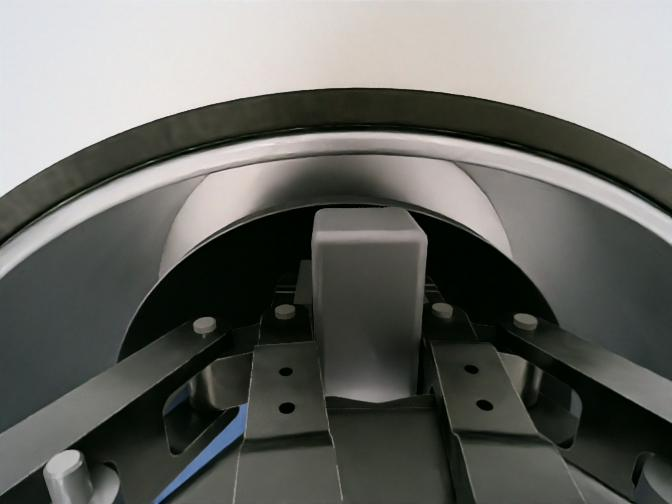

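>>> move(target=[[-0.6757,0.5313,1.1894,0,1.4209,0.4499,-1,0,-1,0.3220,0.5035,1.2329,-3.1416,-1.4052,1.4404,-1,0,-1],[-0.6828,0.5265,1.1965,0,1.4186,0.3928,-1,0,-1,0.3233,0.5142,1.2162,-3.1416,-1.4112,1.3917,-1,0,-1],[-0.6828,0.5270,1.1995,0,1.4151,0.3928,-1,0,-1,0.3233,0.5146,1.2194,-3.1416,-1.4076,1.3917,-1,0,-1]], speed=[0.02,0.15,0.01])

>>> move(target=[[-0.6828,0.5265,1.1965,0,1.4186,0.3928,-1,0,-1,0.3233,0.5142,1.2162,-3.1416,-1.4112,1.3917,-1,0,-1],[-0.6900,0.5223,1.2032,0,1.4161,0.3356,-1,0,-1,0.3250,0.5252,1.1993,-3.1416,-1.4171,1.3434,-1,0,-1],[-0.6900,0.5228,1.2062,0,1.4126,0.3356,-1,0,-1,0.3250,0.5256,1.2025,-3.1416,-1.4135,1.3434,-1,0,-1]], speed=[0.02,0.15,0.01])

>>> move(target=[[-0.6900,0.5223,1.2032,0,1.4161,0.3356,-1,0,-1,0.3250,0.5252,1.1993,-3.1416,-1.4171,1.3434,-1,0,-1],[-0.6970,0.5187,1.2092,0,1.4137,0.2786,-1,0,-1,0.3269,0.5359,1.1827,-3.1416,-1.4230,1.2953,-1,0,-1],[-0.6970,0.5192,1.2122,0,1.4102,0.2786,-1,0,-1,0.3269,0.5363,1.1859,-3.1416,-1.4194,1.2953,-1,0,-1]], speed=[0.02,0.15,0.01])

>>> move(target=[[-0.6970,0.5187,1.2092,0,1.4137,0.2786,-1,0,-1,0.3269,0.5359,1.1827,-3.1416,-1.4230,1.2953,-1,0,-1],[-0.7040,0.5154,1.2145,0,1.4117,0.2216,-1,0,-1,0.3290,0.5467,1.1659,-3.1416,-1.4290,1.2474,-1,0,-1],[-0.7040,0.5159,1.2175,0,1.4082,0.2216,-1,0,-1,0.3290,0.5471,1.1691,-3.1416,-1.4254,1.2474,-1,0,-1]], speed=[0.02,0.15,0.01])

>>> move(target=[[-0.7040,0.5154,1.2145,0,1.4117,0.2216,-1,0,-1,0.3290,0.5467,1.1659,-3.1416,-1.4290,1.2474,-1,0,-1],[-0.7114,0.5130,1.2184,0,1.4102,0.1642,-1,0,-1,0.3316,0.5572,1.1489,-3.1416,-1.4355,1.2000,-1,0,-1],[-0.7114,0.5135,1.2214,0,1.4067,0.1642,-1,0,-1,0.3316,0.5576,1.1521,-3.1416,-1.4319,1.2000,-1,0,-1]], speed=[0.02,0.15,0.01])

>>> move(target=[[-0.7114,0.5130,1.2184,0,1.4102,0.1642,-1,0,-1,0.3316,0.5572,1.1489,-3.1416,-1.4355,1.2000,-1,0,-1],[-0.7188,0.5110,1.2217,0,1.4089,0.1068,-1,0,-1,0.3344,0.5676,1.1321,-3.1416,-1.4419,1.1528,-1,0,-1],[-0.7188,0.5115,1.2247,0,1.4054,0.1068,-1,0,-1,0.3344,0.5680,1.1353,-3.1416,-1.4383,1.1528,-1,0,-1]], speed=[0.02,0.15,0.01])

>>> move(target=[[-0.7188,0.5110,1.2217,0,1.4089,0.1068,-1,0,-1,0.3344,0.5676,1.1321,-3.1416,-1.4419,1.1528,-1,0,-1],[-0.7263,0.5099,1.2235,0,1.4082,0.0493,-1,0,-1,0.3375,0.5779,1.1156,-3.1416,-1.4481,1.1059,-1,0,-1],[-0.7263,0.5104,1.2265,0,1.4047,0.0493,-1,0,-1,0.3375,0.5783,1.1188,-3.1416,-1.4445,1.1059,-1,0,-1]], speed=[0.02,0.15,0.01])

>>> move(target=[[-0.7263,0.5099,1.2235,0,1.4082,0.0493,-1,0,-1,0.3375,0.5779,1.1156,-3.1416,-1.4481,1.1059,-1,0,-1],[-0.7339,0.5091,1.2248,0,1.4077,-0.0083,-1,0,-1,0.3409,0.5881,1.0992,-3.1416,-1.4543,1.0593,-1,0,-1],[-0.7339,0.5096,1.2278,0,1.4042,-0.0083,-1,0,-1,0.3409,0.5885,1.1024,-3.1416,-1.4507,1.0593,-1,0,-1]], speed=[0.02,0.15,0.01])

Scene clock: 306.67 s.
left_arm: end_effector_position=(+0.6921, -0.5184, +0.3134) position_measured=173 object_status=2 end_effector_quat_wxyz=(+0.000, +0.512, +0.859, +0.000) | right_arm: end_effector_position=(+0.8014, +0.3049, +0.3131) position_measured=173 object_status=2 end_effector_quat_wxyz=(+0.000, +0.861, -0.509, +0.000)
Joint positions: left_arm=[-0.683 0.527 1.199 0 1.415 0.393] | right_arm=[0.323 0.515 1.219 -3.142 -1.408 1.392]
Joint torques (N m): left_arm=[-4.03 -107.38 -53.57 1.77 -2.03 -0.17] | right_arm=[5.64 -99.63 -47.47 -2.46 -0.98 0.61]
External joint torques (N m): left_arm=[3.61 11.13 10.76 2.61 2.09 0.17] | right_arm=[-5.78 5.07 4.92 -1.94 0.99 -0.61]
Flange force (N): left_arm=[8.7 0.8 14.5] | right_arm=[6.6 6.6 9.8]
Joint targets: left_arm=[-0.683 0.527 1.199 0.000 1.415 0.393] | right_arm=[0.323 0.515 1.219 -3.142 -1.408 1.392]
move: done

Scene clock: 308.30 s.
left_arm: end_effector_position=(+0.6865, -0.5218, +0.3134) position_measured=173 object_status=2 end_effector_quat_wxyz=(+0.000, +0.491, +0.871, +0.000) | right_arm: end_effector_position=(+0.8070, +0.3083, +0.3130) position_measured=173 object_status=2 end_effector_quat_wxyz=(+0.000, +0.873, -0.487, +0.000)
Joint positions: left_arm=[-0.69 0.523 1.206 0 1.413 0.336] | right_arm=[0.325 0.525 1.202 -3.142 -1.413 1.343]
Joint torques (N m): left_arm=[-6.6 -102.23 -52.73 1.1 -3.23 -0.08] | right_arm=[9.14 -95.78 -44.07 -1.3 -1.24 0.77]
External joint torques (N m): left_arm=[6.53 6.36 9.96 3.28 3.29 0.08] | right_arm=[-9.26 -0.48 1.13 -3.15 1.26 -0.77]
Flange force (N): left_arm=[14.2 2.6 10.1] | right_arm=[10.4 7.6 3.5]
Joint targets: left_arm=[-0.690 0.523 1.206 0.000 1.413 0.336] | right_arm=[0.325 0.526 1.202 -3.142 -1.414 1.343]
move: done

Scene clock: 309.93 s.
left_arm: end_effector_position=(+0.6811, -0.5253, +0.3132) position_measured=173 object_status=2 end_effector_quat_wxyz=(+0.000, +0.469, +0.883, +0.000) | right_arm: end_effector_position=(+0.8123, +0.3119, +0.3130) position_measured=173 object_status=2 end_effector_quat_wxyz=(+0.000, +0.885, -0.465, +0.000)
Joint positions: left_arm=[-0.697 0.519 1.212 0 1.41 0.279] | right_arm=[0.327 0.536 1.186 -3.142 -1.419 1.295]
Joint torques (N m): left_arm=[-6.24 -96.65 -49.8 1.27 -3.51 -0.1] | right_arm=[7.68 -94.24 -41.83 -1.73 -1.42 0.64]
External joint torques (N m): left_arm=[6.27 1.07 7.01 3.11 3.58 0.1] | right_arm=[-7.76 -3.17 -1.01 -2.7 1.43 -0.64]
Flange force (N): left_arm=[14.7 2.9 4.1] | right_arm=[8.3 6.6 0.1]
Joint targets: left_arm=[-0.697 0.519 1.212 0.000 1.410 0.279] | right_arm=[0.327 0.536 1.186 -3.142 -1.419 1.295]
move: done

Scene clock: 311.57 s.
left_arm: end_effector_position=(+0.6759, -0.5288, +0.3131) position_measured=173 object_status=2 end_effector_quat_wxyz=(+0.000, +0.446, +0.895, +0.000) | right_arm: end_effector_position=(+0.8175, +0.3156, +0.3128) position_measured=173 object_status=2 end_effector_quat_wxyz=(+0.000, +0.896, -0.443, +0.000)
Joint positions: left_arm=[-0.704 0.516 1.217 0 1.408 0.222] | right_arm=[0.329 0.547 1.169 -3.142 -1.425 1.247]
Joint torques (N m): left_arm=[-3.22 -96.29 -45.87 1.96 -1.22 -0.16] | right_arm=[1.95 -89.66 -38.87 -3.47 -1.15 0.65]
External joint torques (N m): left_arm=[3.2 1.13 3.15 2.41 1.29 0.16] | right_arm=[-2.12 -7.88 -3.79 -0.95 1.17 -0.65]
Flange force (N): left_arm=[5.9 2.5 2.5] | right_arm=[1.8 5.3 -5.4]
Joint targets: left_arm=[-0.704 0.516 1.218 0.000 1.408 0.222] | right_arm=[0.329 0.547 1.169 -3.142 -1.425 1.247]
move: done

Scene clock: 313.20 s.
left_arm: end_effector_position=(+0.6709, -0.5328, +0.3130) position_measured=173 object_status=2 end_effector_quat_wxyz=(+0.000, +0.424, +0.906, +0.000) | right_arm: end_effector_position=(+0.8224, +0.3197, +0.3130) position_measured=173 object_status=2 end_effector_quat_wxyz=(+0.000, +0.907, -0.421, +0.000)
Joint positions: left_arm=[-0.711 0.513 1.221 0 1.407 0.164] | right_arm=[0.332 0.557 1.152 -3.142 -1.432 1.2]
Joint torques (N m): left_arm=[-3.56 -94.44 -47.17 2.05 -2.51 -0.18] | right_arm=[2.77 -95.6 -41.49 -3.24 -1.2 0.55]
External joint torques (N m): left_arm=[3.54 -0.36 4.56 2.31 2.58 0.18] | right_arm=[-2.98 -3.29 -1.32 -1.19 1.22 -0.55]
Flange force (N): left_arm=[10.7 2.2 1.9] | right_arm=[2.6 4.6 -0.6]
Joint targets: left_arm=[-0.711 0.513 1.221 0.000 1.407 0.164] | right_arm=[0.332 0.558 1.152 -3.142 -1.432 1.200]
move: done

Scene clock: 314.83 s.
left_arm: end_effector_position=(+0.6661, -0.5370, +0.3129) position_measured=173 object_status=2 end_effector_quat_wxyz=(+0.000, +0.401, +0.916, +0.000) | right_arm: end_effector_position=(+0.8271, +0.3239, +0.3131) position_measured=173 object_status=2 end_effector_quat_wxyz=(+0.000, +0.917, -0.398, +0.000)
Joint positions: left_arm=[-0.719 0.511 1.225 0 1.405 0.107] | right_arm=[0.334 0.568 1.135 -3.142 -1.438 1.153]
Joint torques (N m): left_arm=[-2.16 -93.83 -46.25 2.34 -2.13 -0.22] | right_arm=[0.3 -97.67 -42.94 -4.03 -0.91 0.5]
External joint torques (N m): left_arm=[2.45 -0.97 3.55 2.03 2.2 0.22] | right_arm=[-0.42 -2.6 -0.11 -0.42 0.94 -0.5]
Flange force (N): left_arm=[9.1 1.8 1.0] | right_arm=[-1.0 5.3 0.8]
Joint targets: left_arm=[-0.719 0.512 1.225 0.000 1.405 0.107] | right_arm=[0.334 0.568 1.135 -3.142 -1.438 1.153]
move: done

Scene clock: 316.47 s.
left_arm: end_effector_position=(+0.6615, -0.5415, +0.3129) position_measured=173 object_status=2 end_effector_quat_wxyz=(+0.000, +0.378, +0.926, +0.000) | right_arm: end_effector_position=(+0.8316, +0.3284, +0.3131) position_measured=173 object_status=2 end_effector_quat_wxyz=(+0.000, +0.927, -0.375, +0.000)
Joint positions: left_arm=[-0.726 0.51 1.226 0 1.405 0.049] | right_arm=[0.338 0.578 1.119 -3.142 -1.444 1.106]
Joint torques (N m): left_arm=[-2.12 -90.62 -46.21 2.29 -3.1 -0.26] | right_arm=[1.55 -98.05 -42.13 -3.51 -1.44 0.43]
External joint torques (N m): left_arm=[2.38 -4.08 3.51 2.07 3.17 0.26] | right_arm=[-1.71 -3.16 -0.89 -0.93 1.47 -0.43]
Flange force (N): left_arm=[13.3 1.9 -1.6] | right_arm=[0.2 5.3 0.4]
Joint targets: left_arm=[-0.726 0.510 1.226 0.000 1.405 0.049] | right_arm=[0.337 0.578 1.119 -3.142 -1.444 1.106]
move: done

Scene clock: 318.10 s.
left_arm: end_effector_position=(+0.6570, -0.5462, +0.3128) position_measured=173 object_status=2 end_effector_quat_wxyz=(+0.000, +0.355, +0.935, +0.000) | right_arm: end_effector_position=(+0.8359, +0.3331, +0.3131) position_measured=173 object_status=2 end_effector_quat_wxyz=(+0.000, +0.936, -0.352, +0.000)
Joint positions: left_arm=[-0.734 0.509 1.228 0 1.404 -0.008] | right_arm=[0.341 0.588 1.102 -3.142 -1.451 1.059]
Joint torques (N m): left_arm=[-1.72 -91.4 -44.86 2.41 -2.25 -0.26] | right_arm=[0.37 -96.26 -40.2 -3.87 -1.49 0.43]
External joint torques (N m): left_arm=[1.41 -3.36 1.98 1.95 2.31 0.26] | right_arm=[-0.47 -6.65 -3.18 -0.61 1.52 -0.43]
Flange force (N): left_arm=[8.7 1.7 -2.1] | right_arm=[-1.1 4.4 -3.5]
Joint targets: left_arm=[-0.734 0.510 1.228 0.000 1.404 -0.008] | right_arm=[0.341 0.589 1.102 -3.142 -1.451 1.059]
move: done

>>> move(target=[[-0.7339,0.5091,1.2248,0,1.4077,-0.0083,-1,0,-1,0.3409,0.5881,1.0992,-3.1416,-1.4543,1.0593,-1,0,-1],[-0.7415,0.5089,1.2250,0,1.4077,-0.0659,-1,0,-1,0.3446,0.5979,1.0833,-3.1416,-1.4604,1.0130,-1,0,-1],[-0.7415,0.5094,1.2281,0,1.4041,-0.0659,-1,0,-1,0.3446,0.5982,1.0868,-3.1416,-1.4566,1.0130,-1,0,-1]], speed=[0.02,0.15,0.01])

>>> move(target=[[-0.7415,0.5089,1.2250,0,1.4077,-0.0659,-1,0,-1,0.3446,0.5979,1.0833,-3.1416,-1.4604,1.0130,-1,0,-1],[-0.7492,0.5091,1.2250,0,1.4075,-0.1236,-1,0,-1,0.3484,0.6075,1.0678,-3.1416,-1.4663,0.9668,-1,0,-1],[-0.7492,0.5095,1.2281,0,1.4040,-0.1236,-1,0,-1,0.3484,0.6078,1.0714,-3.1416,-1.4624,0.9668,-1,0,-1]], speed=[0.02,0.15,0.01])

>>> move(target=[[-0.7492,0.5091,1.2250,0,1.4075,-0.1236,-1,0,-1,0.3484,0.6075,1.0678,-3.1416,-1.4663,0.9668,-1,0,-1],[-0.7564,0.5106,1.2224,0,1.4086,-0.1808,-1,0,-1,0.3525,0.6178,1.0506,-3.1416,-1.4732,0.9209,-1,0,-1],[-0.7564,0.5111,1.2255,0,1.4050,-0.1808,-1,0,-1,0.3525,0.6180,1.0542,-3.1416,-1.4694,0.9209,-1,0,-1]], speed=[0.02,0.15,0.01])

>>> move(target=[[-0.7564,0.5106,1.2224,0,1.4086,-0.1808,-1,0,-1,0.3525,0.6178,1.0506,-3.1416,-1.4732,0.9209,-1,0,-1],[-0.7635,0.5128,1.2187,0,1.4101,-0.2379,-1,0,-1,0.3566,0.6278,1.0338,-3.1416,-1.4800,0.8750,-1,0,-1],[-0.7635,0.5132,1.2218,0,1.4066,-0.2379,-1,0,-1,0.3566,0.6280,1.0374,-3.1416,-1.4762,0.8750,-1,0,-1]], speed=[0.02,0.15,0.01])

>>> move(target=[[-0.7635,0.5128,1.2187,0,1.4101,-0.2379,-1,0,-1,0.3566,0.6278,1.0338,-3.1416,-1.4800,0.8750,-1,0,-1],[-0.7707,0.5152,1.2146,0,1.4118,-0.2951,-1,0,-1,0.3613,0.6372,1.0181,-3.1416,-1.4863,0.8297,-1,0,-1],[-0.7707,0.5157,1.2177,0,1.4082,-0.2951,-1,0,-1,0.3613,0.6374,1.0217,-3.1416,-1.4825,0.8297,-1,0,-1]], speed=[0.02,0.15,0.01])

>>> move(target=[[-0.7707,0.5152,1.2146,0,1.4118,-0.2951,-1,0,-1,0.3613,0.6372,1.0181,-3.1416,-1.4863,0.8297,-1,0,-1],[-0.7779,0.5181,1.2101,0,1.4134,-0.3523,-1,0,-1,0.3661,0.6464,1.0029,-3.1416,-1.4923,0.7845,-1,0,-1],[-0.7779,0.5186,1.2132,0,1.4098,-0.3523,-1,0,-1,0.3661,0.6466,1.0065,-3.1416,-1.4885,0.7845,-1,0,-1]], speed=[0.02,0.15,0.01])

Scene clock: 322.07 s.
left_arm: end_effector_position=(+0.6528, -0.5511, +0.3128) position_measured=173 object_status=2 end_effector_quat_wxyz=(+0.000, +0.331, +0.943, +0.000) | right_arm: end_effector_position=(+0.8397, +0.3381, +0.3130) position_measured=173 object_status=2 end_effector_quat_wxyz=(+0.000, +0.945, -0.328, +0.000)
Joint positions: left_arm=[-0.742 0.509 1.228 0 1.404 -0.066] | right_arm=[0.345 0.598 1.087 -3.142 -1.457 1.013]
Joint torques (N m): left_arm=[-1.09 -94.49 -45.73 2.43 -1.64 -0.3] | right_arm=[3.39 -91.23 -35.33 -3.08 -2.43 0.42]
External joint torques (N m): left_arm=[0.84 -0.1 2.98 1.91 1.71 0.3] | right_arm=[-3.49 -12 -7.85 -1.37 2.47 -0.42]
Flange force (N): left_arm=[6.3 1.5 1.2] | right_arm=[3.0 3.5 -9.8]
Joint targets: left_arm=[-0.741 0.509 1.228 0.000 1.404 -0.066] | right_arm=[0.345 0.598 1.087 -3.142 -1.457 1.013]
move: done

Scene clock: 323.77 s.
left_arm: end_effector_position=(+0.6486, -0.5561, +0.3127) position_measured=173 object_status=2 end_effector_quat_wxyz=(+0.000, +0.308, +0.951, +0.000) | right_arm: end_effector_position=(+0.8434, +0.3431, +0.3128) position_measured=173 object_status=2 end_effector_quat_wxyz=(+0.000, +0.953, -0.304, +0.000)
Joint positions: left_arm=[-0.749 0.509 1.228 0 1.404 -0.124] | right_arm=[0.348 0.608 1.071 -3.142 -1.462 0.967]
Joint torques (N m): left_arm=[-2.59 -96.51 -41.56 1.91 1.36 -0.3] | right_arm=[-0.3 -82.4 -28.94 -4.19 -2.33 0.37]
External joint torques (N m): left_arm=[2.34 1.93 -1.18 2.42 -1.29 0.3] | right_arm=[0.2 -21.92 -14.43 -0.28 2.37 -0.37]
Flange force (N): left_arm=[-5.5 2.6 1.1] | right_arm=[0.3 -0.2 -21.7]
Joint targets: left_arm=[-0.749 0.509 1.228 0.000 1.404 -0.124] | right_arm=[0.348 0.608 1.071 -3.142 -1.462 0.967]
move: done

Scene clock: 325.47 s.
left_arm: end_effector_position=(+0.6452, -0.5614, +0.3128) position_measured=173 object_status=2 end_effector_quat_wxyz=(+0.000, +0.284, +0.959, +0.000) | right_arm: end_effector_position=(+0.8472, +0.3484, +0.3130) position_measured=173 object_status=2 end_effector_quat_wxyz=(+0.000, +0.960, -0.280, +0.000)
Joint positions: left_arm=[-0.756 0.511 1.225 0 1.405 -0.181] | right_arm=[0.353 0.618 1.054 -3.142 -1.469 0.921]
Joint torques (N m): left_arm=[-1.1 -95.3 -43.51 2.46 -0.23 -0.35] | right_arm=[-0.91 -92.92 -37.14 -4.32 -1.47 0.4]
External joint torques (N m): left_arm=[0.41 0.72 0.83 1.85 0.29 0.35] | right_arm=[0.83 -11.82 -5.99 -0.13 1.51 -0.4]
Flange force (N): left_arm=[0.5 1.0 0.9] | right_arm=[-3.5 4.2 -8.6]
Joint targets: left_arm=[-0.756 0.511 1.226 0.000 1.405 -0.181] | right_arm=[0.352 0.618 1.054 -3.142 -1.469 0.921]
move: done

Scene clock: 327.17 s.
left_arm: end_effector_position=(+0.6422, -0.5669, +0.3130) position_measured=173 object_status=2 end_effector_quat_wxyz=(+0.000, +0.260, +0.966, +0.000) | right_arm: end_effector_position=(+0.8508, +0.3538, +0.3132) position_measured=173 object_status=2 end_effector_quat_wxyz=(+0.000, +0.967, -0.256, +0.000)
Joint positions: left_arm=[-0.764 0.513 1.222 0 1.407 -0.238] | right_arm=[0.357 0.628 1.037 -3.142 -1.476 0.875]
Joint torques (N m): left_arm=[-0.35 -98.63 -45.23 2.64 -0.07 -0.4] | right_arm=[-4.44 -102.15 -42.97 -5.2 -0.72 0.34]
External joint torques (N m): left_arm=[-0.27 3.73 2.44 1.68 0.14 0.4] | right_arm=[4.33 -3.91 -0.4 0.73 0.77 -0.34]
Flange force (N): left_arm=[-0.1 0.1 4.2] | right_arm=[-7.6 2.8 0.0]
Joint targets: left_arm=[-0.763 0.513 1.222 0.000 1.407 -0.238] | right_arm=[0.357 0.628 1.037 -3.142 -1.476 0.875]
move: done

Scene clock: 328.83 s.
left_arm: end_effector_position=(+0.6391, -0.5725, +0.3131) position_measured=173 object_status=2 end_effector_quat_wxyz=(+0.000, +0.236, +0.972, +0.000) | right_arm: end_effector_position=(+0.8538, +0.3595, +0.3132) position_measured=173 object_status=2 end_effector_quat_wxyz=(+0.000, +0.973, -0.232, +0.000)
Joint positions: left_arm=[-0.771 0.516 1.218 0 1.408 -0.295] | right_arm=[0.361 0.637 1.022 -3.142 -1.482 0.83]
Joint torques (N m): left_arm=[0.03 -101.94 -47.98 2.88 -0.32 -0.29] | right_arm=[-2.04 -106.16 -44.13 -4.6 -1.04 0.34]
External joint torques (N m): left_arm=[-0.14 6.52 5.06 1.46 0.37 0.29] | right_arm=[1.95 -0.95 0.73 0.13 1.08 -0.34]
Flange force (N): left_arm=[1.8 0.6 8.2] | right_arm=[-4.8 3.0 2.8]
Joint targets: left_arm=[-0.771 0.516 1.218 0.000 1.408 -0.295] | right_arm=[0.361 0.637 1.022 -3.142 -1.483 0.830]
move: done

Scene clock: 330.50 s.
left_arm: end_effector_position=(+0.6362, -0.5783, +0.3131) position_measured=173 object_status=2 end_effector_quat_wxyz=(+0.000, +0.211, +0.977, +0.000) | right_arm: end_effector_position=(+0.8566, +0.3654, +0.3131) position_measured=173 object_status=2 end_effector_quat_wxyz=(+0.000, +0.978, -0.208, +0.000)
Joint positions: left_arm=[-0.778 0.518 1.213 0 1.41 -0.352] | right_arm=[0.366 0.647 1.006 -3.142 -1.489 0.784]
Joint torques (N m): left_arm=[1.47 -103.2 -46.3 3.25 0.94 -0.31] | right_arm=[-1.13 -103.48 -43.05 -4.3 -0.53 0.27]
External joint torques (N m): left_arm=[-1.98 7.77 3.52 1.06 -0.88 0.31] | right_arm=[0.92 -3.41 -0.07 -0.14 0.58 -0.27]
Flange force (N): left_arm=[-2.2 -2.8 8.5] | right_arm=[-5.3 4.7 0.3]
Joint targets: left_arm=[-0.778 0.519 1.213 0.000 1.410 -0.352] | right_arm=[0.366 0.647 1.007 -3.142 -1.488 0.784]
move: done

>>> move(target=[[-0.7779,0.5181,1.2101,0,1.4134,-0.3523,-1,0,-1,0.3661,0.6464,1.0029,-3.1416,-1.4923,0.7845,-1,0,-1],[-0.7848,0.5218,1.2044,0,1.4154,-0.4092,-1,0,-1,0.3711,0.6552,0.9884,-3.1416,-1.4980,0.7395,-1,0,-1],[-0.7848,0.5223,1.2075,0,1.4118,-0.4092,-1,0,-1,0.3711,0.6554,0.9920,-3.1416,-1.4942,0.7395,-1,0,-1]], speed=[0.02,0.15,0.01])

>>> move(target=[[-0.7848,0.5218,1.2044,0,1.4154,-0.4092,-1,0,-1,0.3711,0.6552,0.9884,-3.1416,-1.4980,0.7395,-1,0,-1],[-0.7915,0.5259,1.1980,0,1.4177,-0.4659,-1,0,-1,0.3762,0.6637,0.9741,-3.1416,-1.5038,0.6946,-1,0,-1],[-0.7915,0.5264,1.2011,0,1.4141,-0.4659,-1,0,-1,0.3762,0.6639,0.9777,-3.1416,-1.5000,0.6946,-1,0,-1]], speed=[0.02,0.15,0.01])

>>> move(target=[[-0.7915,0.5259,1.1980,0,1.4177,-0.4659,-1,0,-1,0.3762,0.6637,0.9741,-3.1416,-1.5038,0.6946,-1,0,-1],[-0.7980,0.5307,1.1903,0,1.4206,-0.5224,-1,0,-1,0.3815,0.6717,0.9606,-3.1416,-1.5093,0.6499,-1,0,-1],[-0.7980,0.5312,1.1934,0,1.4170,-0.5224,-1,0,-1,0.3815,0.6719,0.9642,-3.1416,-1.5055,0.6499,-1,0,-1]], speed=[0.02,0.15,0.01])

>>> move(target=[[-0.7980,0.5307,1.1903,0,1.4206,-0.5224,-1,0,-1,0.3815,0.6717,0.9606,-3.1416,-1.5093,0.6499,-1,0,-1],[-0.8042,0.5360,1.1820,0,1.4236,-0.5786,-1,0,-1,0.3869,0.6795,0.9474,-3.1416,-1.5147,0.6053,-1,0,-1],[-0.8042,0.5365,1.1851,0,1.4200,-0.5786,-1,0,-1,0.3869,0.6797,0.9510,-3.1416,-1.5109,0.6053,-1,0,-1]], speed=[0.02,0.15,0.01])

>>> move(target=[[-0.8042,0.5360,1.1820,0,1.4236,-0.5786,-1,0,-1,0.3869,0.6795,0.9474,-3.1416,-1.5147,0.6053,-1,0,-1],[-0.8102,0.5420,1.1725,0,1.4271,-0.6346,-1,0,-1,0.3925,0.6869,0.9348,-3.1416,-1.5199,0.5609,-1,0,-1],[-0.8102,0.5425,1.1756,0,1.4235,-0.6346,-1,0,-1,0.3925,0.6871,0.9384,-3.1416,-1.5161,0.5609,-1,0,-1]], speed=[0.02,0.15,0.01])

>>> move(target=[[-0.8102,0.5420,1.1725,0,1.4271,-0.6346,-1,0,-1,0.3925,0.6869,0.9348,-3.1416,-1.5199,0.5609,-1,0,-1],[-0.8160,0.5485,1.1624,0,1.4307,-0.6904,-1,0,-1,0.3983,0.6940,0.9226,-3.1416,-1.5250,0.5167,-1,0,-1],[-0.8160,0.5490,1.1655,0,1.4271,-0.6904,-1,0,-1,0.3983,0.6942,0.9262,-3.1416,-1.5212,0.5167,-1,0,-1]], speed=[0.02,0.15,0.01])

Scene clock: 333.60 s.
left_arm: end_effector_position=(+0.6337, -0.5843, +0.3131) position_measured=173 object_status=2 end_effector_quat_wxyz=(+0.000, +0.187, +0.982, +0.000) | right_arm: end_effector_position=(+0.8591, +0.3713, +0.3130) position_measured=173 object_status=2 end_effector_quat_wxyz=(+0.000, +0.983, -0.183, +0.000)
Joint positions: left_arm=[-0.785 0.522 1.207 0 1.412 -0.409] | right_arm=[0.371 0.655 0.992 -3.142 -1.494 0.739]
Joint torques (N m): left_arm=[2.85 -102.4 -44.51 3.64 1.34 -0.39] | right_arm=[1.17 -100.17 -40.76 -3.68 -0.44 0.33]
External joint torques (N m): left_arm=[-2.81 6.7 1.84 0.68 -1.27 0.39] | right_arm=[-1.28 -8.01 -2.55 -0.77 0.49 -0.33]
Flange force (N): left_arm=[-3.8 -4.5 6.5] | right_arm=[-4.4 6.7 -4.3]
Joint targets: left_arm=[-0.785 0.522 1.207 0.000 1.412 -0.409] | right_arm=[0.371 0.655 0.992 -3.142 -1.494 0.740]
move: done

Scene clock: 335.30 s.
left_arm: end_effector_position=(+0.6315, -0.5902, +0.3131) position_measured=173 object_status=2 end_effector_quat_wxyz=(+0.000, +0.162, +0.987, +0.000) | right_arm: end_effector_position=(+0.8613, +0.3773, +0.3130) position_measured=173 object_status=2 end_effector_quat_wxyz=(+0.000, +0.987, -0.159, +0.000)
Joint positions: left_arm=[-0.792 0.526 1.201 0 1.414 -0.466] | right_arm=[0.376 0.664 0.978 -3.142 -1.5 0.695]
Joint torques (N m): left_arm=[4.23 -103.06 -43.05 3.89 2.4 -0.44] | right_arm=[1.85 -100.53 -41.7 -3.45 0.3 0.23]
External joint torques (N m): left_arm=[-4.48 6.92 0.3 0.42 -2.34 0.43] | right_arm=[-1.94 -7.83 -1.41 -0.98 -0.25 -0.23]
Flange force (N): left_arm=[-5.9 -7.8 6.2] | right_arm=[-6.1 8.6 -3.7]
Joint targets: left_arm=[-0.791 0.526 1.201 0.000 1.414 -0.466] | right_arm=[0.376 0.664 0.978 -3.142 -1.500 0.695]
move: done

Scene clock: 337.00 s.
left_arm: end_effector_position=(+0.6296, -0.5963, +0.3132) position_measured=173 object_status=2 end_effector_quat_wxyz=(+0.000, +0.137, +0.991, +0.000) | right_arm: end_effector_position=(+0.8631, +0.3834, +0.3130) position_measured=173 object_status=2 end_effector_quat_wxyz=(+0.000, +0.991, -0.134, +0.000)
Joint positions: left_arm=[-0.798 0.531 1.193 0 1.417 -0.522] | right_arm=[0.382 0.672 0.964 -3.142 -1.506 0.65]
Joint torques (N m): left_arm=[4.42 -106.27 -43.91 4.03 2.59 -0.49] | right_arm=[3.71 -101.46 -41.34 -2.92 -0.1 0.23]
External joint torques (N m): left_arm=[-4.77 9.53 1.02 0.29 -2.54 0.49] | right_arm=[-3.8 -8.08 -1.95 -1.52 0.15 -0.23]
Flange force (N): left_arm=[-7.4 -9.5 8.2] | right_arm=[-4.8 9.5 -3.9]
Joint targets: left_arm=[-0.798 0.531 1.193 0.000 1.417 -0.522] | right_arm=[0.382 0.672 0.964 -3.142 -1.505 0.650]
move: done

Scene clock: 338.70 s.
left_arm: end_effector_position=(+0.6281, -0.6024, +0.3132) position_measured=173 object_status=2 end_effector_quat_wxyz=(+0.000, +0.113, +0.994, +0.000) | right_arm: end_effector_position=(+0.8646, +0.3896, +0.3130) position_measured=173 object_status=2 end_effector_quat_wxyz=(+0.000, +0.994, -0.109, +0.000)
Joint positions: left_arm=[-0.804 0.536 1.185 0 1.42 -0.579] | right_arm=[0.387 0.68 0.951 -3.142 -1.511 0.605]
Joint torques (N m): left_arm=[5.28 -105.05 -42.18 4.17 3.08 -0.48] | right_arm=[4.1 -101.62 -41.24 -2.91 0.38 0.16]
External joint torques (N m): left_arm=[-5.76 7.89 -0.67 0.13 -3.02 0.48] | right_arm=[-4.19 -9.05 -2.18 -1.55 -0.33 -0.16]
Flange force (N): left_arm=[-7.3 -11.5 6.2] | right_arm=[-5.5 9.8 -5.1]
Joint targets: left_arm=[-0.804 0.536 1.185 0.000 1.420 -0.579] | right_arm=[0.387 0.680 0.951 -3.142 -1.511 0.605]
move: done

Scene clock: 340.40 s.
left_arm: end_effector_position=(+0.6268, -0.6087, +0.3132) position_measured=173 object_status=2 end_effector_quat_wxyz=(+0.000, +0.088, +0.996, +0.000) | right_arm: end_effector_position=(+0.8659, +0.3958, +0.3130) position_measured=173 object_status=2 end_effector_quat_wxyz=(+0.000, +0.996, -0.084, +0.000)
Joint positions: left_arm=[-0.81 0.542 1.176 0 1.423 -0.635] | right_arm=[0.393 0.687 0.938 -3.142 -1.516 0.561]
Joint torques (N m): left_arm=[1.04 -105.03 -44.87 3.05 1.42 -0.6] | right_arm=[-3.06 -104.37 -41.59 -4.81 -0.27 0.11]
External joint torques (N m): left_arm=[-1.16 7.37 2.06 1.27 -1.37 0.6] | right_arm=[2.94 -6.32 -1.71 0.37 0.33 -0.11]
Flange force (N): left_arm=[-4.4 -3.7 7.1] | right_arm=[-7.6 1.6 -2.9]
Joint targets: left_arm=[-0.810 0.542 1.176 0.000 1.423 -0.635] | right_arm=[0.393 0.687 0.938 -3.142 -1.516 0.561]
move: done

Scene clock: 342.07 s.
left_arm: end_effector_position=(+0.6259, -0.6151, +0.3131) position_measured=173 object_status=2 end_effector_quat_wxyz=(+0.000, +0.063, +0.998, +0.000) | right_arm: end_effector_position=(+0.8668, +0.4022, +0.3131) position_measured=173 object_status=2 end_effector_quat_wxyz=(+0.000, +0.998, -0.059, +0.000)
Joint positions: left_arm=[-0.816 0.549 1.165 0 1.427 -0.69] | right_arm=[0.398 0.694 0.926 -3.142 -1.521 0.517]
Joint torques (N m): left_arm=[5.46 -102.8 -40.69 4.22 2.8 -0.54] | right_arm=[2.45 -101.66 -42.39 -3.29 1.26 0.18]
External joint torques (N m): left_arm=[-5.8 4.51 -2.16 0.08 -2.75 0.54] | right_arm=[-2.6 -9.1 -0.68 -1.12 -1.2 -0.18]
Flange force (N): left_arm=[-4.9 -11.3 2.7] | right_arm=[-10.7 10.0 -4.1]
Joint targets: left_arm=[-0.816 0.549 1.165 0.000 1.427 -0.690] | right_arm=[0.398 0.694 0.926 -3.142 -1.521 0.517]
move: done

>>> move(target=[[-0.8160,0.5485,1.1624,0,1.4307,-0.6904,-1,0,-1,0.3983,0.6940,0.9226,-3.1416,-1.5250,0.5167,-1,0,-1],[-0.7915,0.5259,1.1980,0,1.4177,-0.4659,-1,0,-1,0.3762,0.6637,0.9741,-3.1416,-1.5038,0.6946,-1,0,-1],[-0.7635,0.5128,1.2187,0,1.4101,-0.2379,-1,0,-1,0.3566,0.6278,1.0338,-3.1416,-1.4800,0.8750,-1,0,-1],[-0.7339,0.5091,1.2248,0,1.4077,-0.0083,-1,0,-1,0.3409,0.5881,1.0992,-3.1416,-1.4543,1.0593,-1,0,-1],[-0.7040,0.5154,1.2145,0,1.4117,0.2216,-1,0,-1,0.3290,0.5467,1.1659,-3.1416,-1.4290,1.2474,-1,0,-1],[-0.6757,0.5313,1.1894,0,1.4209,0.4499,-1,0,-1,0.3220,0.5035,1.2329,-3.1416,-1.4052,1.4404,-1,0,-1],[-0.6504,0.5564,1.1496,0,1.4356,0.6752,-1,0,-1,0.3207,0.4612,1.2974,-3.1416,-1.3830,1.6391,-1,0,-1],[-0.6296,0.5901,1.0957,0,1.4558,0.8960,-1,0,-1,0.3252,0.4206,1.3572,-3.1416,-1.3638,1.8436,-1,0,-1],[-0.6143,0.6304,1.0295,0,1.4817,1.1113,-1,0,-1,0.3372,0.3832,1.4113,-3.1416,-1.3471,2.0556,-1,0,-1],[-0.6047,0.6773,0.9511,0,1.5132,1.3209,-1,0,-1,0.3560,0.3508,1.4571,-3.1416,-1.3337,2.2744,-1,0,-1],[-0.6047,0.6776,0.9545,0,1.5095,1.3209,-1,0,-1,0.3560,0.3516,1.4600,-3.1416,-1.3300,2.2744,-1,0,-1]], speed=[0.02,0.3,0.3,0.3,0.3,0.3,0.3,0.3,0.3,0.3,0.01], blend=[0,0.01,0.01,0.01,0.01,0.01,0.01,0.01,0.01,0,0])

Scene clock: 351.43 s.
left_arm: end_effector_position=(+0.7984, -0.5098, +0.3130) position_measured=173 object_status=2 end_effector_quat_wxyz=(+0.000, +0.821, +0.571, +0.000) | right_arm: end_effector_position=(+0.6970, +0.2960, +0.3131) position_measured=173 object_status=2 end_effector_quat_wxyz=(+0.000, -0.574, +0.819, +0.000)
Joint positions: left_arm=[-0.605 0.678 0.954 0 1.509 1.321] | right_arm=[0.356 0.351 1.46 -3.142 -1.33 2.274]
Joint torques (N m): left_arm=[-4.47 -113.36 -42.07 1.77 1.9 0.48] | right_arm=[2.26 -76.37 -46.32 -2.64 1.3 1.25]
External joint torques (N m): left_arm=[4.34 3.36 -1.24 2.7 -1.89 -0.48] | right_arm=[-2.34 -2.5 4.16 -1.72 -1.35 -1.25]
Flange force (N): left_arm=[2.2 9.0 1.7] | right_arm=[12.0 5.9 2.2]
Joint targets: left_arm=[-0.605 0.678 0.954 0.000 1.509 1.321] | right_arm=[0.356 0.352 1.460 -3.142 -1.330 2.274]
move: done

>>> move(target=[[-0.6047,0.6773,0.9511,0,1.5132,1.3209,-1,0,-1,0.3560,0.3508,1.4571,-3.1416,-1.3337,2.2744,-1,0,-1],[-0.6022,0.7026,0.9078,0,1.5312,1.4234,-1,0,-1,0.3677,0.3369,1.4763,-3.1416,-1.3284,2.3861,-1,0,-1],[-0.6022,0.7027,0.9114,0,1.5275,1.4234,-1,0,-1,0.3677,0.3377,1.4792,-3.1416,-1.3247,2.3861,-1,0,-1]], speed=[0.02,0.15,0.01])

>>> move(target=[[-0.6022,0.7026,0.9078,0,1.5312,1.4234,-1,0,-1,0.3677,0.3369,1.4763,-3.1416,-1.3284,2.3861,-1,0,-1],[-0.6008,0.7292,0.8620,0,1.5504,1.5248,-1,0,-1,0.3810,0.3247,1.4930,-3.1416,-1.3239,2.4994,-1,0,-1],[-0.6008,0.7293,0.8656,0,1.5467,1.5248,-1,0,-1,0.3810,0.3255,1.4959,-3.1416,-1.3202,2.4994,-1,0,-1]], speed=[0.02,0.15,0.01])

>>> move(target=[[-0.6008,0.7292,0.8620,0,1.5504,1.5248,-1,0,-1,0.3810,0.3247,1.4930,-3.1416,-1.3239,2.4994,-1,0,-1],[-0.6010,0.7568,0.8131,0,1.5717,1.6246,-1,0,-1,0.3954,0.3146,1.5068,-3.1416,-1.3202,2.6138,-1,0,-1],[-0.6010,0.7569,0.8171,0,1.5676,1.6246,-1,0,-1,0.3954,0.3154,1.5097,-3.1416,-1.3165,2.6138,-1,0,-1]], speed=[0.02,0.15,0.01])

>>> move(target=[[-0.6010,0.7568,0.8131,0,1.5717,1.6246,-1,0,-1,0.3954,0.3146,1.5068,-3.1416,-1.3202,2.6138,-1,0,-1],[-0.6022,0.7856,0.7620,0,1.5940,1.7234,-1,0,-1,0.4110,0.3065,1.5178,-3.1416,-1.3173,2.7294,-1,0,-1],[-0.6022,0.7857,0.7661,0,1.5898,1.7234,-1,0,-1,0.4110,0.3073,1.5207,-3.1416,-1.3136,2.7294,-1,0,-1]], speed=[0.02,0.15,0.01])

>>> move(target=[[-0.6022,0.7856,0.7620,0,1.5940,1.7234,-1,0,-1,0.4110,0.3065,1.5178,-3.1416,-1.3173,2.7294,-1,0,-1],[-0.6046,0.8155,0.7082,0,1.6179,1.8210,-1,0,-1,0.4275,0.3007,1.5258,-3.1416,-1.3151,2.8459,-1,0,-1],[-0.6046,0.8156,0.7125,0,1.6135,1.8210,-1,0,-1,0.4275,0.3015,1.5287,-3.1416,-1.3114,2.8459,-1,0,-1]], speed=[0.02,0.15,0.01])

Scene clock: 355.37 s.
left_arm: end_effector_position=(+0.8100, -0.5149, +0.3131) position_measured=173 object_status=2 end_effector_quat_wxyz=(+0.000, +0.848, +0.529, +0.000) | right_arm: end_effector_position=(+0.6852, +0.3010, +0.3131) position_measured=173 object_status=2 end_effector_quat_wxyz=(+0.000, -0.533, +0.846, +0.000)
Joint positions: left_arm=[-0.602 0.703 0.911 0 1.527 1.423] | right_arm=[0.368 0.338 1.479 -3.142 -1.325 2.386]
Joint torques (N m): left_arm=[-14.27 -116.76 -42.2 -0.5 2.42 0.65] | right_arm=[4.4 -74.85 -49.71 -1.65 2.86 1.58]
External joint torques (N m): left_arm=[14.13 4.7 -1.13 4.98 -2.42 -0.65] | right_arm=[-4.47 -2.38 7.91 -2.67 -2.93 -1.58]
Flange force (N): left_arm=[12.8 12.0 2.7] | right_arm=[20.1 6.6 4.4]
Joint targets: left_arm=[-0.602 0.703 0.911 0.000 1.528 1.423] | right_arm=[0.368 0.338 1.479 -3.142 -1.325 2.386]
move: done

Scene clock: 357.40 s.
left_arm: end_effector_position=(+0.8213, -0.5210, +0.3130) position_measured=173 object_status=2 end_effector_quat_wxyz=(+0.000, +0.874, +0.486, +0.000) | right_arm: end_effector_position=(+0.6739, +0.3071, +0.3131) position_measured=173 object_status=2 end_effector_quat_wxyz=(+0.000, -0.490, +0.872, +0.000)
Joint positions: left_arm=[-0.601 0.729 0.866 0 1.547 1.525] | right_arm=[0.381 0.325 1.496 -3.142 -1.32 2.499]
Joint torques (N m): left_arm=[-18.11 -115.72 -39.69 -1.45 2.93 0.7] | right_arm=[6.02 -70.35 -50.78 -0.85 4.6 1.67]
External joint torques (N m): left_arm=[18.3 1.64 -3.56 5.93 -2.93 -0.7] | right_arm=[-6.12 -5.52 8.87 -3.46 -4.67 -1.67]
Flange force (N): left_arm=[18.0 12.8 -0.8] | right_arm=[27.0 5.6 1.4]
Joint targets: left_arm=[-0.601 0.729 0.866 0.000 1.547 1.525] | right_arm=[0.381 0.326 1.496 -3.142 -1.320 2.499]
move: done

Scene clock: 359.47 s.
left_arm: end_effector_position=(+0.8317, -0.5284, +0.3132) position_measured=173 object_status=2 end_effector_quat_wxyz=(+0.000, +0.897, +0.442, +0.000) | right_arm: end_effector_position=(+0.6635, +0.3143, +0.3131) position_measured=173 object_status=2 end_effector_quat_wxyz=(+0.000, -0.445, +0.895, +0.000)
Joint positions: left_arm=[-0.601 0.757 0.817 0 1.568 1.625] | right_arm=[0.395 0.315 1.51 -3.142 -1.317 2.614]
Joint torques (N m): left_arm=[-28.85 -120.94 -39.52 -4.13 4.17 0.92] | right_arm=[7.53 -65.38 -53.56 -0.05 7.33 1.84]
External joint torques (N m): left_arm=[28.64 4.72 -3.74 8.6 -4.18 -0.91] | right_arm=[-7.63 -9.2 11.75 -4.26 -7.4 -1.84]
Flange force (N): left_arm=[29.7 16.4 0.8] | right_arm=[37.7 5.1 -1.1]
Joint targets: left_arm=[-0.601 0.757 0.817 0.000 1.568 1.625] | right_arm=[0.395 0.315 1.510 -3.142 -1.316 2.614]
move: done

Scene clock: 361.57 s.
left_arm: end_effector_position=(+0.8415, -0.5366, +0.3131) position_measured=173 object_status=2 end_effector_quat_wxyz=(+0.000, +0.918, +0.397, +0.000) | right_arm: end_effector_position=(+0.6537, +0.3226, +0.3130) position_measured=173 object_status=2 end_effector_quat_wxyz=(+0.000, -0.400, +0.916, +0.000)
Joint positions: left_arm=[-0.602 0.786 0.766 0 1.59 1.723] | right_arm=[0.411 0.307 1.521 -3.142 -1.314 2.729]
Joint torques (N m): left_arm=[-32.68 -122.12 -37.35 -5.04 5.36 0.92] | right_arm=[7.09 -60.98 -55.25 0 9.68 1.99]
External joint torques (N m): left_arm=[32.51 3.17 -6.23 9.54 -5.39 -0.92] | right_arm=[-7.16 -12.97 13.36 -4.3 -9.75 -1.99]
Flange force (N): left_arm=[35.7 18.2 -2.0] | right_arm=[45.3 3.9 -4.7]
Joint targets: left_arm=[-0.602 0.786 0.766 0.000 1.590 1.723] | right_arm=[0.411 0.307 1.521 -3.142 -1.314 2.729]
move: done

Scene clock: 363.73 s.
left_arm: end_effector_position=(+0.8505, -0.5457, +0.3131) position_measured=173 object_status=2 end_effector_quat_wxyz=(+0.000, +0.937, +0.350, +0.000) | right_arm: end_effector_position=(+0.6449, +0.3317, +0.3130) position_measured=173 object_status=2 end_effector_quat_wxyz=(+0.000, -0.354, +0.935, +0.000)
Joint positions: left_arm=[-0.605 0.815 0.712 0 1.613 1.821] | right_arm=[0.428 0.301 1.529 -3.142 -1.311 2.846]
Joint torques (N m): left_arm=[-35.43 -122.26 -34.45 -5.84 6.82 1.16] | right_arm=[5.06 -52.67 -55.95 -0.39 13.03 2.1]
External joint torques (N m): left_arm=[35.03 1.42 -8.93 10.31 -6.85 -1.16] | right_arm=[-5.11 -20.7 14.16 -3.9 -13.12 -2.11]
Flange force (N): left_arm=[40.8 20.2 -5.0] | right_arm=[56.2 4.0 -12.6]
Joint targets: left_arm=[-0.605 0.816 0.713 0.000 1.613 1.821] | right_arm=[0.428 0.301 1.529 -3.142 -1.311 2.846]
move: done

>>> move(target=[[-0.6046,0.8155,0.7082,0,1.6179,1.8210,-1,0,-1,0.4275,0.3007,1.5258,-3.1416,-1.3151,2.8459,-1,0,-1],[-0.6071,0.8481,0.6497,0,1.6438,1.9185,-1,0,-1,0.4448,0.2949,1.5333,-3.1416,-1.3134,2.9632,-1,0,-1],[-0.6071,0.8477,0.6543,0,1.6396,1.9185,-1,0,-1,0.4448,0.2956,1.5362,-3.1416,-1.3098,2.9632,-1,0,-1]], speed=[0.02,0.15,0.01])

>>> move(target=[[-0.6071,0.8481,0.6497,0,1.6438,1.9185,-1,0,-1,0.4448,0.2949,1.5333,-3.1416,-1.3134,2.9632,-1,0,-1],[-0.6120,0.8805,0.5895,0,1.6716,2.0136,-1,0,-1,0.4623,0.2937,1.5348,-3.1416,-1.3131,3.0807,-1,0,-1],[-0.6120,0.8799,0.5946,0,1.6671,2.0136,-1,0,-1,0.4623,0.2944,1.5377,-3.1416,-1.3095,3.0807,-1,0,-1]], speed=[0.02,0.15,0.01])

>>> move(target=[[-0.6120,0.8805,0.5895,0,1.6716,2.0136,-1,0,-1,0.4623,0.2937,1.5348,-3.1416,-1.3131,3.0807,-1,0,-1],[-0.6181,0.9138,0.5270,0,1.7008,2.1075,-1,0,-1,0.4803,0.2945,1.5338,-3.1416,-1.3133,3.1987,-1,0,-1],[-0.6181,0.9132,0.5321,0,1.6963,2.1075,-1,0,-1,0.4803,0.2952,1.5367,-3.1416,-1.3097,3.1987,-1,0,-1]], speed=[0.02,0.15,0.01])

Scene clock: 369.37 s.
left_arm: end_effector_position=(+0.8595, -0.5550, +0.3130) position_measured=173 object_status=2 end_effector_quat_wxyz=(+0.000, +0.953, +0.303, +0.000) | right_arm: end_effector_position=(+0.6357, +0.3413, +0.3132) position_measured=173 object_status=2 end_effector_quat_wxyz=(+0.000, -0.307, +0.952, +0.000)
Joint positions: left_arm=[-0.607 0.848 0.654 0 1.64 1.919] | right_arm=[0.445 0.295 1.536 -3.142 -1.31 2.963]
Joint torques (N m): left_arm=[1.64 -116.2 -33.89 3.26 4.29 0.82] | right_arm=[-2.16 -78.1 -40.32 -3.9 -4.68 1.44]
External joint torques (N m): left_arm=[-2.09 -6.67 -9.32 1.19 -4.32 -0.82] | right_arm=[2.11 5.27 -1.45 -0.37 4.6 -1.44]
Flange force (N): left_arm=[4.0 17.7 -10.2] | right_arm=[-9.0 -0.2 8.2]
Joint targets: left_arm=[-0.607 0.848 0.654 0.000 1.640 1.919] | right_arm=[0.445 0.296 1.536 -3.142 -1.310 2.963]
move: done

Scene clock: 371.60 s.
left_arm: end_effector_position=(+0.8663, -0.5659, +0.3132) position_measured=173 object_status=2 end_effector_quat_wxyz=(+0.000, +0.967, +0.255, +0.000) | right_arm: end_effector_position=(+0.6290, +0.3520, +0.3132) position_measured=173 object_status=2 end_effector_quat_wxyz=(+0.000, -0.259, +0.966, +0.000)
Joint positions: left_arm=[-0.612 0.88 0.595 0 1.667 2.014] | right_arm=[0.462 0.294 1.538 -3.142 -1.31 3.081]
Joint torques (N m): left_arm=[-5.57 -124.6 -35.53 1.6 5.67 1.16] | right_arm=[-3.03 -73.42 -45.52 -3.76 -0.44 1.77]
External joint torques (N m): left_arm=[5.45 -0.53 -7.64 2.86 -5.72 -1.16] | right_arm=[2.92 0.79 3.73 -0.5 0.35 -1.77]
Flange force (N): left_arm=[0.0 0.0 0.0] | right_arm=[6.6 1.7 5.8]
Joint targets: left_arm=[-0.612 0.880 0.595 0.000 1.667 2.014] | right_arm=[0.462 0.294 1.538 -3.142 -1.310 3.081]
move: done

Scene clock: 373.83 s.
left_arm: end_effector_position=(+0.8719, -0.5776, +0.3132) position_measured=173 object_status=2 end_effector_quat_wxyz=(+0.000, +0.978, +0.206, +0.000) | right_arm: end_effector_position=(+0.6230, +0.3635, +0.3131) position_measured=173 object_status=2 end_effector_quat_wxyz=(+0.000, -0.210, +0.978, +0.000)
Joint positions: left_arm=[-0.618 0.913 0.532 0 1.696 2.108] | right_arm=[0.48 0.295 1.537 -3.142 -1.31 3.199]
Joint torques (N m): left_arm=[-16.04 -126.02 -32.3 -0.85 8.53 0.88] | right_arm=[-0.91 -73.76 -47.76 -2.66 0.58 1.97]
External joint torques (N m): left_arm=[15.79 -1.67 -10.98 5.31 -8.58 -0.88] | right_arm=[0.86 0.7 5.82 -1.61 -0.66 -1.97]
Flange force (N): left_arm=[0.0 0.0 0.0] | right_arm=[10.6 -2.7 6.7]
Joint targets: left_arm=[-0.618 0.913 0.532 0.000 1.696 2.107] | right_arm=[0.480 0.295 1.537 -3.142 -1.310 3.199]
move: done

>>> move(target=[[-0.6150,0.8970,0.5586,0,1.6860,2.0606,-1,0,-1,0.4713,0.2939,1.5347,-3.1416,-1.3130,3.1397,-1,0,-1],[-0.6150,0.8964,0.5637,0,1.6815,2.0606,-1,0,-1,0.4713,0.2946,1.5376,-3.1416,-1.3094,3.1397,-1,0,-1]], speed=[0.1,0.01])

>>> move(target=[[-0.6095,0.8641,0.6200,0,1.6575,1.9661,-1,0,-1,0.4535,0.2941,1.5344,-3.1416,-1.3131,3.0219,-1,0,-1],[-0.6095,0.8636,0.6248,0,1.6532,1.9661,-1,0,-1,0.4535,0.2948,1.5373,-3.1416,-1.3095,3.0219,-1,0,-1]], speed=[0.1,0.01])

>>> move(target=[[-0.6058,0.8316,0.6794,0,1.6306,1.8698,-1,0,-1,0.4361,0.2974,1.5299,-3.1416,-1.3143,2.9045,-1,0,-1],[-0.6058,0.8314,0.6839,0,1.6263,1.8698,-1,0,-1,0.4361,0.2982,1.5328,-3.1416,-1.3106,2.9045,-1,0,-1]], speed=[0.1,0.01])

>>> move(target=[[-0.6033,0.8003,0.7355,0,1.6058,1.7723,-1,0,-1,0.4192,0.3034,1.5222,-3.1416,-1.3160,2.7876,-1,0,-1],[-0.6033,0.8004,0.7397,0,1.6015,1.7723,-1,0,-1,0.4192,0.3042,1.5251,-3.1416,-1.3123,2.7876,-1,0,-1]], speed=[0.1,0.01])

>>> move(target=[[-0.6015,0.7710,0.7879,0,1.5827,1.6741,-1,0,-1,0.4031,0.3103,1.5127,-3.1416,-1.3186,2.6715,-1,0,-1],[-0.6015,0.7711,0.7919,0,1.5786,1.6741,-1,0,-1,0.4031,0.3111,1.5156,-3.1416,-1.3149,2.6715,-1,0,-1]], speed=[0.1,0.01])

>>> move(target=[[-0.6008,0.7428,0.8379,0,1.5609,1.5748,-1,0,-1,0.3881,0.3194,1.5003,-3.1416,-1.3219,2.5565,-1,0,-1],[-0.6008,0.7429,0.8418,0,1.5569,1.5748,-1,0,-1,0.3881,0.3202,1.5032,-3.1416,-1.3182,2.5565,-1,0,-1]], speed=[0.1,0.01])

>>> move(target=[[-0.6014,0.7157,0.8853,0,1.5406,1.4742,-1,0,-1,0.3743,0.3306,1.4851,-3.1416,-1.3259,2.4427,-1,0,-1],[-0.6014,0.7158,0.8889,0,1.5369,1.4742,-1,0,-1,0.3743,0.3314,1.4880,-3.1416,-1.3222,2.4427,-1,0,-1]], speed=[0.1,0.01])

>>> move(target=[[-0.6034,0.6898,0.9298,0,1.5220,1.3722,-1,0,-1,0.3618,0.3437,1.4672,-3.1416,-1.3307,2.3302,-1,0,-1],[-0.6034,0.6900,0.9333,0,1.5183,1.3722,-1,0,-1,0.3618,0.3445,1.4701,-3.1416,-1.3270,2.3302,-1,0,-1]], speed=[0.1,0.01])

>>> move(target=[[-0.6067,0.6651,0.9719,0,1.5046,1.2689,-1,0,-1,0.3508,0.3585,1.4466,-3.1416,-1.3365,2.2192,-1,0,-1],[-0.6067,0.6653,0.9752,0,1.5011,1.2689,-1,0,-1,0.3508,0.3593,1.4495,-3.1416,-1.3328,2.2192,-1,0,-1]], speed=[0.1,0.01])

>>> move(target=[[-0.6115,0.6416,1.0110,0,1.4890,1.1641,-1,0,-1,0.3414,0.3747,1.4237,-3.1416,-1.3432,2.1098,-1,0,-1],[-0.6115,0.6419,1.0143,0,1.4854,1.1641,-1,0,-1,0.3414,0.3755,1.4266,-3.1416,-1.3395,2.1098,-1,0,-1]], speed=[0.1,0.01])

Scene clock: 379.53 s.
left_arm: end_effector_position=(+0.8692, -0.5718, +0.3132) position_measured=173 object_status=2 end_effector_quat_wxyz=(+0.000, +0.973, +0.231, +0.000) | right_arm: end_effector_position=(+0.6259, +0.3577, +0.3131) position_measured=173 object_status=2 end_effector_quat_wxyz=(+0.000, -0.234, +0.972, +0.000)
Joint positions: left_arm=[-0.615 0.896 0.564 0 1.682 2.061] | right_arm=[0.471 0.294 1.538 -3.142 -1.309 3.14]
Joint torques (N m): left_arm=[-12.18 -126.48 -34.55 -0.27 7.03 1.02] | right_arm=[-1.77 -73.17 -46.59 -3.18 0.37 1.76]
External joint torques (N m): left_arm=[12.04 0.19 -8.61 4.72 -7.07 -1.02] | right_arm=[1.63 0.94 4.96 -1.07 -0.45 -1.76]
Flange force (N): left_arm=[0.0 0.0 0.0] | right_arm=[8.6 -0.6 6.1]
Joint targets: left_arm=[-0.615 0.896 0.564 0.000 1.681 2.061] | right_arm=[0.471 0.295 1.538 -3.142 -1.309 3.140]
move: done

Scene clock: 381.53 s.
left_arm: end_effector_position=(+0.8630, -0.5604, +0.3131) position_measured=173 object_status=2 end_effector_quat_wxyz=(+0.000, +0.960, +0.279, +0.000) | right_arm: end_effector_position=(+0.6323, +0.3465, +0.3131) position_measured=173 object_status=2 end_effector_quat_wxyz=(+0.000, -0.283, +0.959, +0.000)
Joint positions: left_arm=[-0.61 0.863 0.625 0 1.653 1.966] | right_arm=[0.453 0.295 1.537 -3.142 -1.31 3.022]
Joint torques (N m): left_arm=[-2.41 -123.49 -36.74 2.11 4.9 1.01] | right_arm=[-2.42 -74.32 -42.94 -3.68 -1.82 1.61]
External joint torques (N m): left_arm=[2.34 -0.34 -6.36 2.34 -4.94 -1.01] | right_arm=[2.34 1.68 1.19 -0.59 1.73 -1.61]
Flange force (N): left_arm=[9.5 17.6 -4.2] | right_arm=[0.6 1.1 5.2]
Joint targets: left_arm=[-0.610 0.864 0.625 0.000 1.653 1.966] | right_arm=[0.454 0.295 1.537 -3.142 -1.310 3.022]
move: done

Scene clock: 383.50 s.
left_arm: end_effector_position=(+0.8550, -0.5503, +0.3131) position_measured=173 object_status=2 end_effector_quat_wxyz=(+0.000, +0.945, +0.327, +0.000) | right_arm: end_effector_position=(+0.6402, +0.3364, +0.3131) position_measured=173 object_status=2 end_effector_quat_wxyz=(+0.000, -0.330, +0.944, +0.000)
Joint positions: left_arm=[-0.606 0.831 0.684 0 1.626 1.87] | right_arm=[0.436 0.298 1.533 -3.142 -1.311 2.904]
Joint torques (N m): left_arm=[-16.95 -124.65 -36.22 -1.38 6.03 0.97] | right_arm=[0.12 -65.82 -48.65 -2.38 4.01 1.81]
External joint torques (N m): left_arm=[16.88 2.54 -7.19 5.87 -6.06 -0.97] | right_arm=[-0.19 -7.4 6.88 -1.9 -4.1 -1.81]
Flange force (N): left_arm=[23.8 21.1 -3.5] | right_arm=[24.0 1.8 -1.2]
Joint targets: left_arm=[-0.606 0.831 0.684 0.000 1.626 1.870] | right_arm=[0.436 0.298 1.533 -3.142 -1.311 2.905]
move: done

Scene clock: 385.43 s.
left_arm: end_effector_position=(+0.8461, -0.5410, +0.3133) position_measured=173 object_status=2 end_effector_quat_wxyz=(+0.000, +0.928, +0.374, +0.000) | right_arm: end_effector_position=(+0.6492, +0.3271, +0.3129) position_measured=173 object_status=2 end_effector_quat_wxyz=(+0.000, -0.377, +0.926, +0.000)
Joint positions: left_arm=[-0.603 0.8 0.74 0 1.601 1.772] | right_arm=[0.419 0.304 1.525 -3.142 -1.312 2.788]
Joint torques (N m): left_arm=[-33.66 -126.87 -38.61 -5.6 5.91 1.03] | right_arm=[6.38 -54.23 -55.54 0.04 12.32 2.07]
External joint torques (N m): left_arm=[33.63 7.35 -4.65 10.07 -5.93 -1.03] | right_arm=[-6.42 -19.71 13.66 -4.34 -12.4 -2.07]
Flange force (N): left_arm=[38.0 19.0 1.5] | right_arm=[54.4 5.0 -11.6]
Joint targets: left_arm=[-0.603 0.800 0.740 0.000 1.601 1.772] | right_arm=[0.419 0.304 1.525 -3.142 -1.312 2.788]
move: done

Scene clock: 387.37 s.
left_arm: end_effector_position=(+0.8366, -0.5324, +0.3133) position_measured=173 object_status=2 end_effector_quat_wxyz=(+0.000, +0.908, +0.420, +0.000) | right_arm: end_effector_position=(+0.6585, +0.3183, +0.3130) position_measured=173 object_status=2 end_effector_quat_wxyz=(+0.000, -0.423, +0.906, +0.000)
Joint positions: left_arm=[-0.602 0.771 0.792 0 1.579 1.674] | right_arm=[0.403 0.311 1.516 -3.142 -1.315 2.671]
Joint torques (N m): left_arm=[-28.99 -125.72 -41.04 -4.57 4.71 0.9] | right_arm=[6.4 -66.03 -55.33 0.26 8.37 1.96]
External joint torques (N m): left_arm=[28.94 8.16 -2.38 9.06 -4.73 -0.9] | right_arm=[-6.43 -8.39 13.45 -4.56 -8.44 -1.96]
Flange force (N): left_arm=[30.9 16.7 4.1] | right_arm=[38.9 4.9 -0.4]
Joint targets: left_arm=[-0.602 0.771 0.792 0.000 1.579 1.674] | right_arm=[0.403 0.311 1.516 -3.142 -1.315 2.671]
move: done

Scene clock: 389.30 s.
left_arm: end_effector_position=(+0.8265, -0.5246, +0.3132) position_measured=173 object_status=2 end_effector_quat_wxyz=(+0.000, +0.886, +0.464, +0.000) | right_arm: end_effector_position=(+0.6686, +0.3106, +0.3131) position_measured=173 object_status=2 end_effector_quat_wxyz=(+0.000, -0.468, +0.884, +0.000)
Joint positions: left_arm=[-0.601 0.743 0.842 0 1.557 1.575] | right_arm=[0.388 0.32 1.503 -3.142 -1.318 2.556]
Joint torques (N m): left_arm=[-20.59 -120.46 -40.81 -2.57 3.48 0.77] | right_arm=[5.62 -69.93 -50.69 -0.6 4.97 1.76]
External joint torques (N m): left_arm=[20.4 5.12 -2.6 7.05 -3.49 -0.77] | right_arm=[-5.7 -5.1 8.82 -3.7 -5.04 -1.76]
Flange force (N): left_arm=[20.7 15.2 1.8] | right_arm=[26.2 3.8 0.8]
Joint targets: left_arm=[-0.601 0.743 0.842 0.000 1.557 1.575] | right_arm=[0.388 0.320 1.503 -3.142 -1.318 2.557]
move: done

Scene clock: 391.17 s.
left_arm: end_effector_position=(+0.8156, -0.5179, +0.3132) position_measured=173 object_status=2 end_effector_quat_wxyz=(+0.000, +0.861, +0.508, +0.000) | right_arm: end_effector_position=(+0.6795, +0.3040, +0.3130) position_measured=173 object_status=2 end_effector_quat_wxyz=(+0.000, -0.511, +0.859, +0.000)
Joint positions: left_arm=[-0.601 0.716 0.889 0 1.537 1.474] | right_arm=[0.374 0.331 1.488 -3.142 -1.322 2.443]
Joint torques (N m): left_arm=[-12.82 -119.64 -42.86 -0.61 2.71 0.66] | right_arm=[5.09 -70.14 -47.34 -1.16 3.45 1.6]
External joint torques (N m): left_arm=[12.68 6.2 -0.67 5.11 -2.71 -0.66] | right_arm=[-5.23 -6.23 5.41 -3.15 -3.51 -1.6]
Flange force (N): left_arm=[11.7 12.4 4.0] | right_arm=[21.3 4.7 -1.4]
Joint targets: left_arm=[-0.601 0.716 0.889 0.000 1.537 1.474] | right_arm=[0.374 0.331 1.488 -3.142 -1.322 2.443]
move: done

Scene clock: 393.03 s.
left_arm: end_effector_position=(+0.8042, -0.5123, +0.3132) position_measured=173 object_status=2 end_effector_quat_wxyz=(+0.000, +0.835, +0.551, +0.000) | right_arm: end_effector_position=(+0.6910, +0.2984, +0.3129) position_measured=173 object_status=2 end_effector_quat_wxyz=(+0.000, -0.554, +0.833, +0.000)
Joint positions: left_arm=[-0.603 0.69 0.933 0 1.518 1.372] | right_arm=[0.362 0.344 1.47 -3.142 -1.327 2.33]
Joint torques (N m): left_arm=[-10.39 -116.07 -42.83 0.04 1.98 0.45] | right_arm=[3.56 -72.06 -45.7 -1.9 2.3 1.49]
External joint torques (N m): left_arm=[10.21 4.86 -0.6 4.45 -1.97 -0.45] | right_arm=[-3.62 -6.27 3.56 -2.46 -2.36 -1.49]
Flange force (N): left_arm=[8.6 10.9 2.9] | right_arm=[16.6 6.6 -1.8]
Joint targets: left_arm=[-0.603 0.690 0.933 0.000 1.518 1.372] | right_arm=[0.362 0.345 1.470 -3.142 -1.327 2.330]
move: done

Scene clock: 394.87 s.
left_arm: end_effector_position=(+0.7922, -0.5078, +0.3131) position_measured=173 object_status=2 end_effector_quat_wxyz=(+0.000, +0.806, +0.592, +0.000) | right_arm: end_effector_position=(+0.7031, +0.2940, +0.3129) position_measured=173 object_status=2 end_effector_quat_wxyz=(+0.000, -0.594, +0.804, +0.000)
Joint positions: left_arm=[-0.607 0.665 0.975 0 1.501 1.269] | right_arm=[0.351 0.359 1.449 -3.142 -1.333 2.219]
Joint torques (N m): left_arm=[-4.84 -115.35 -44.28 1.66 1.42 0.43] | right_arm=[1.08 -72.99 -44.32 -2.94 1.75 1.31]
External joint torques (N m): left_arm=[4.93 6.27 0.93 2.83 -1.41 -0.43] | right_arm=[-1.11 -7.15 2.02 -1.43 -1.8 -1.31]
Flange force (N): left_arm=[2.7 8.4 4.7] | right_arm=[11.9 9.3 -3.2]
Joint targets: left_arm=[-0.607 0.665 0.975 0.000 1.501 1.269] | right_arm=[0.351 0.359 1.449 -3.142 -1.333 2.219]
move: done

Scene clock: 396.70 s.
left_arm: end_effector_position=(+0.7798, -0.5046, +0.3132) position_measured=173 object_status=2 end_effector_quat_wxyz=(+0.000, +0.776, +0.631, +0.000) | right_arm: end_effector_position=(+0.7154, +0.2908, +0.3129) position_measured=173 object_status=2 end_effector_quat_wxyz=(+0.000, -0.634, +0.773, +0.000)
Joint positions: left_arm=[-0.612 0.642 1.014 0 1.485 1.164] | right_arm=[0.341 0.375 1.426 -3.142 -1.34 2.11]
Joint torques (N m): left_arm=[-3.16 -113.97 -46.37 2.21 0.39 0.4] | right_arm=[-4.59 -77.02 -43.89 -4.93 0.68 1.25]
External joint torques (N m): left_arm=[3 7.46 3.41 2.23 -0.36 -0.4] | right_arm=[4.52 -4.62 1.64 0.56 -0.73 -1.25]
Flange force (N): left_arm=[1.5 3.8 7.0] | right_arm=[2.2 11.0 -0.8]
Joint targets: left_arm=[-0.612 0.642 1.014 0.000 1.485 1.164] | right_arm=[0.341 0.375 1.427 -3.142 -1.339 2.110]
move: done


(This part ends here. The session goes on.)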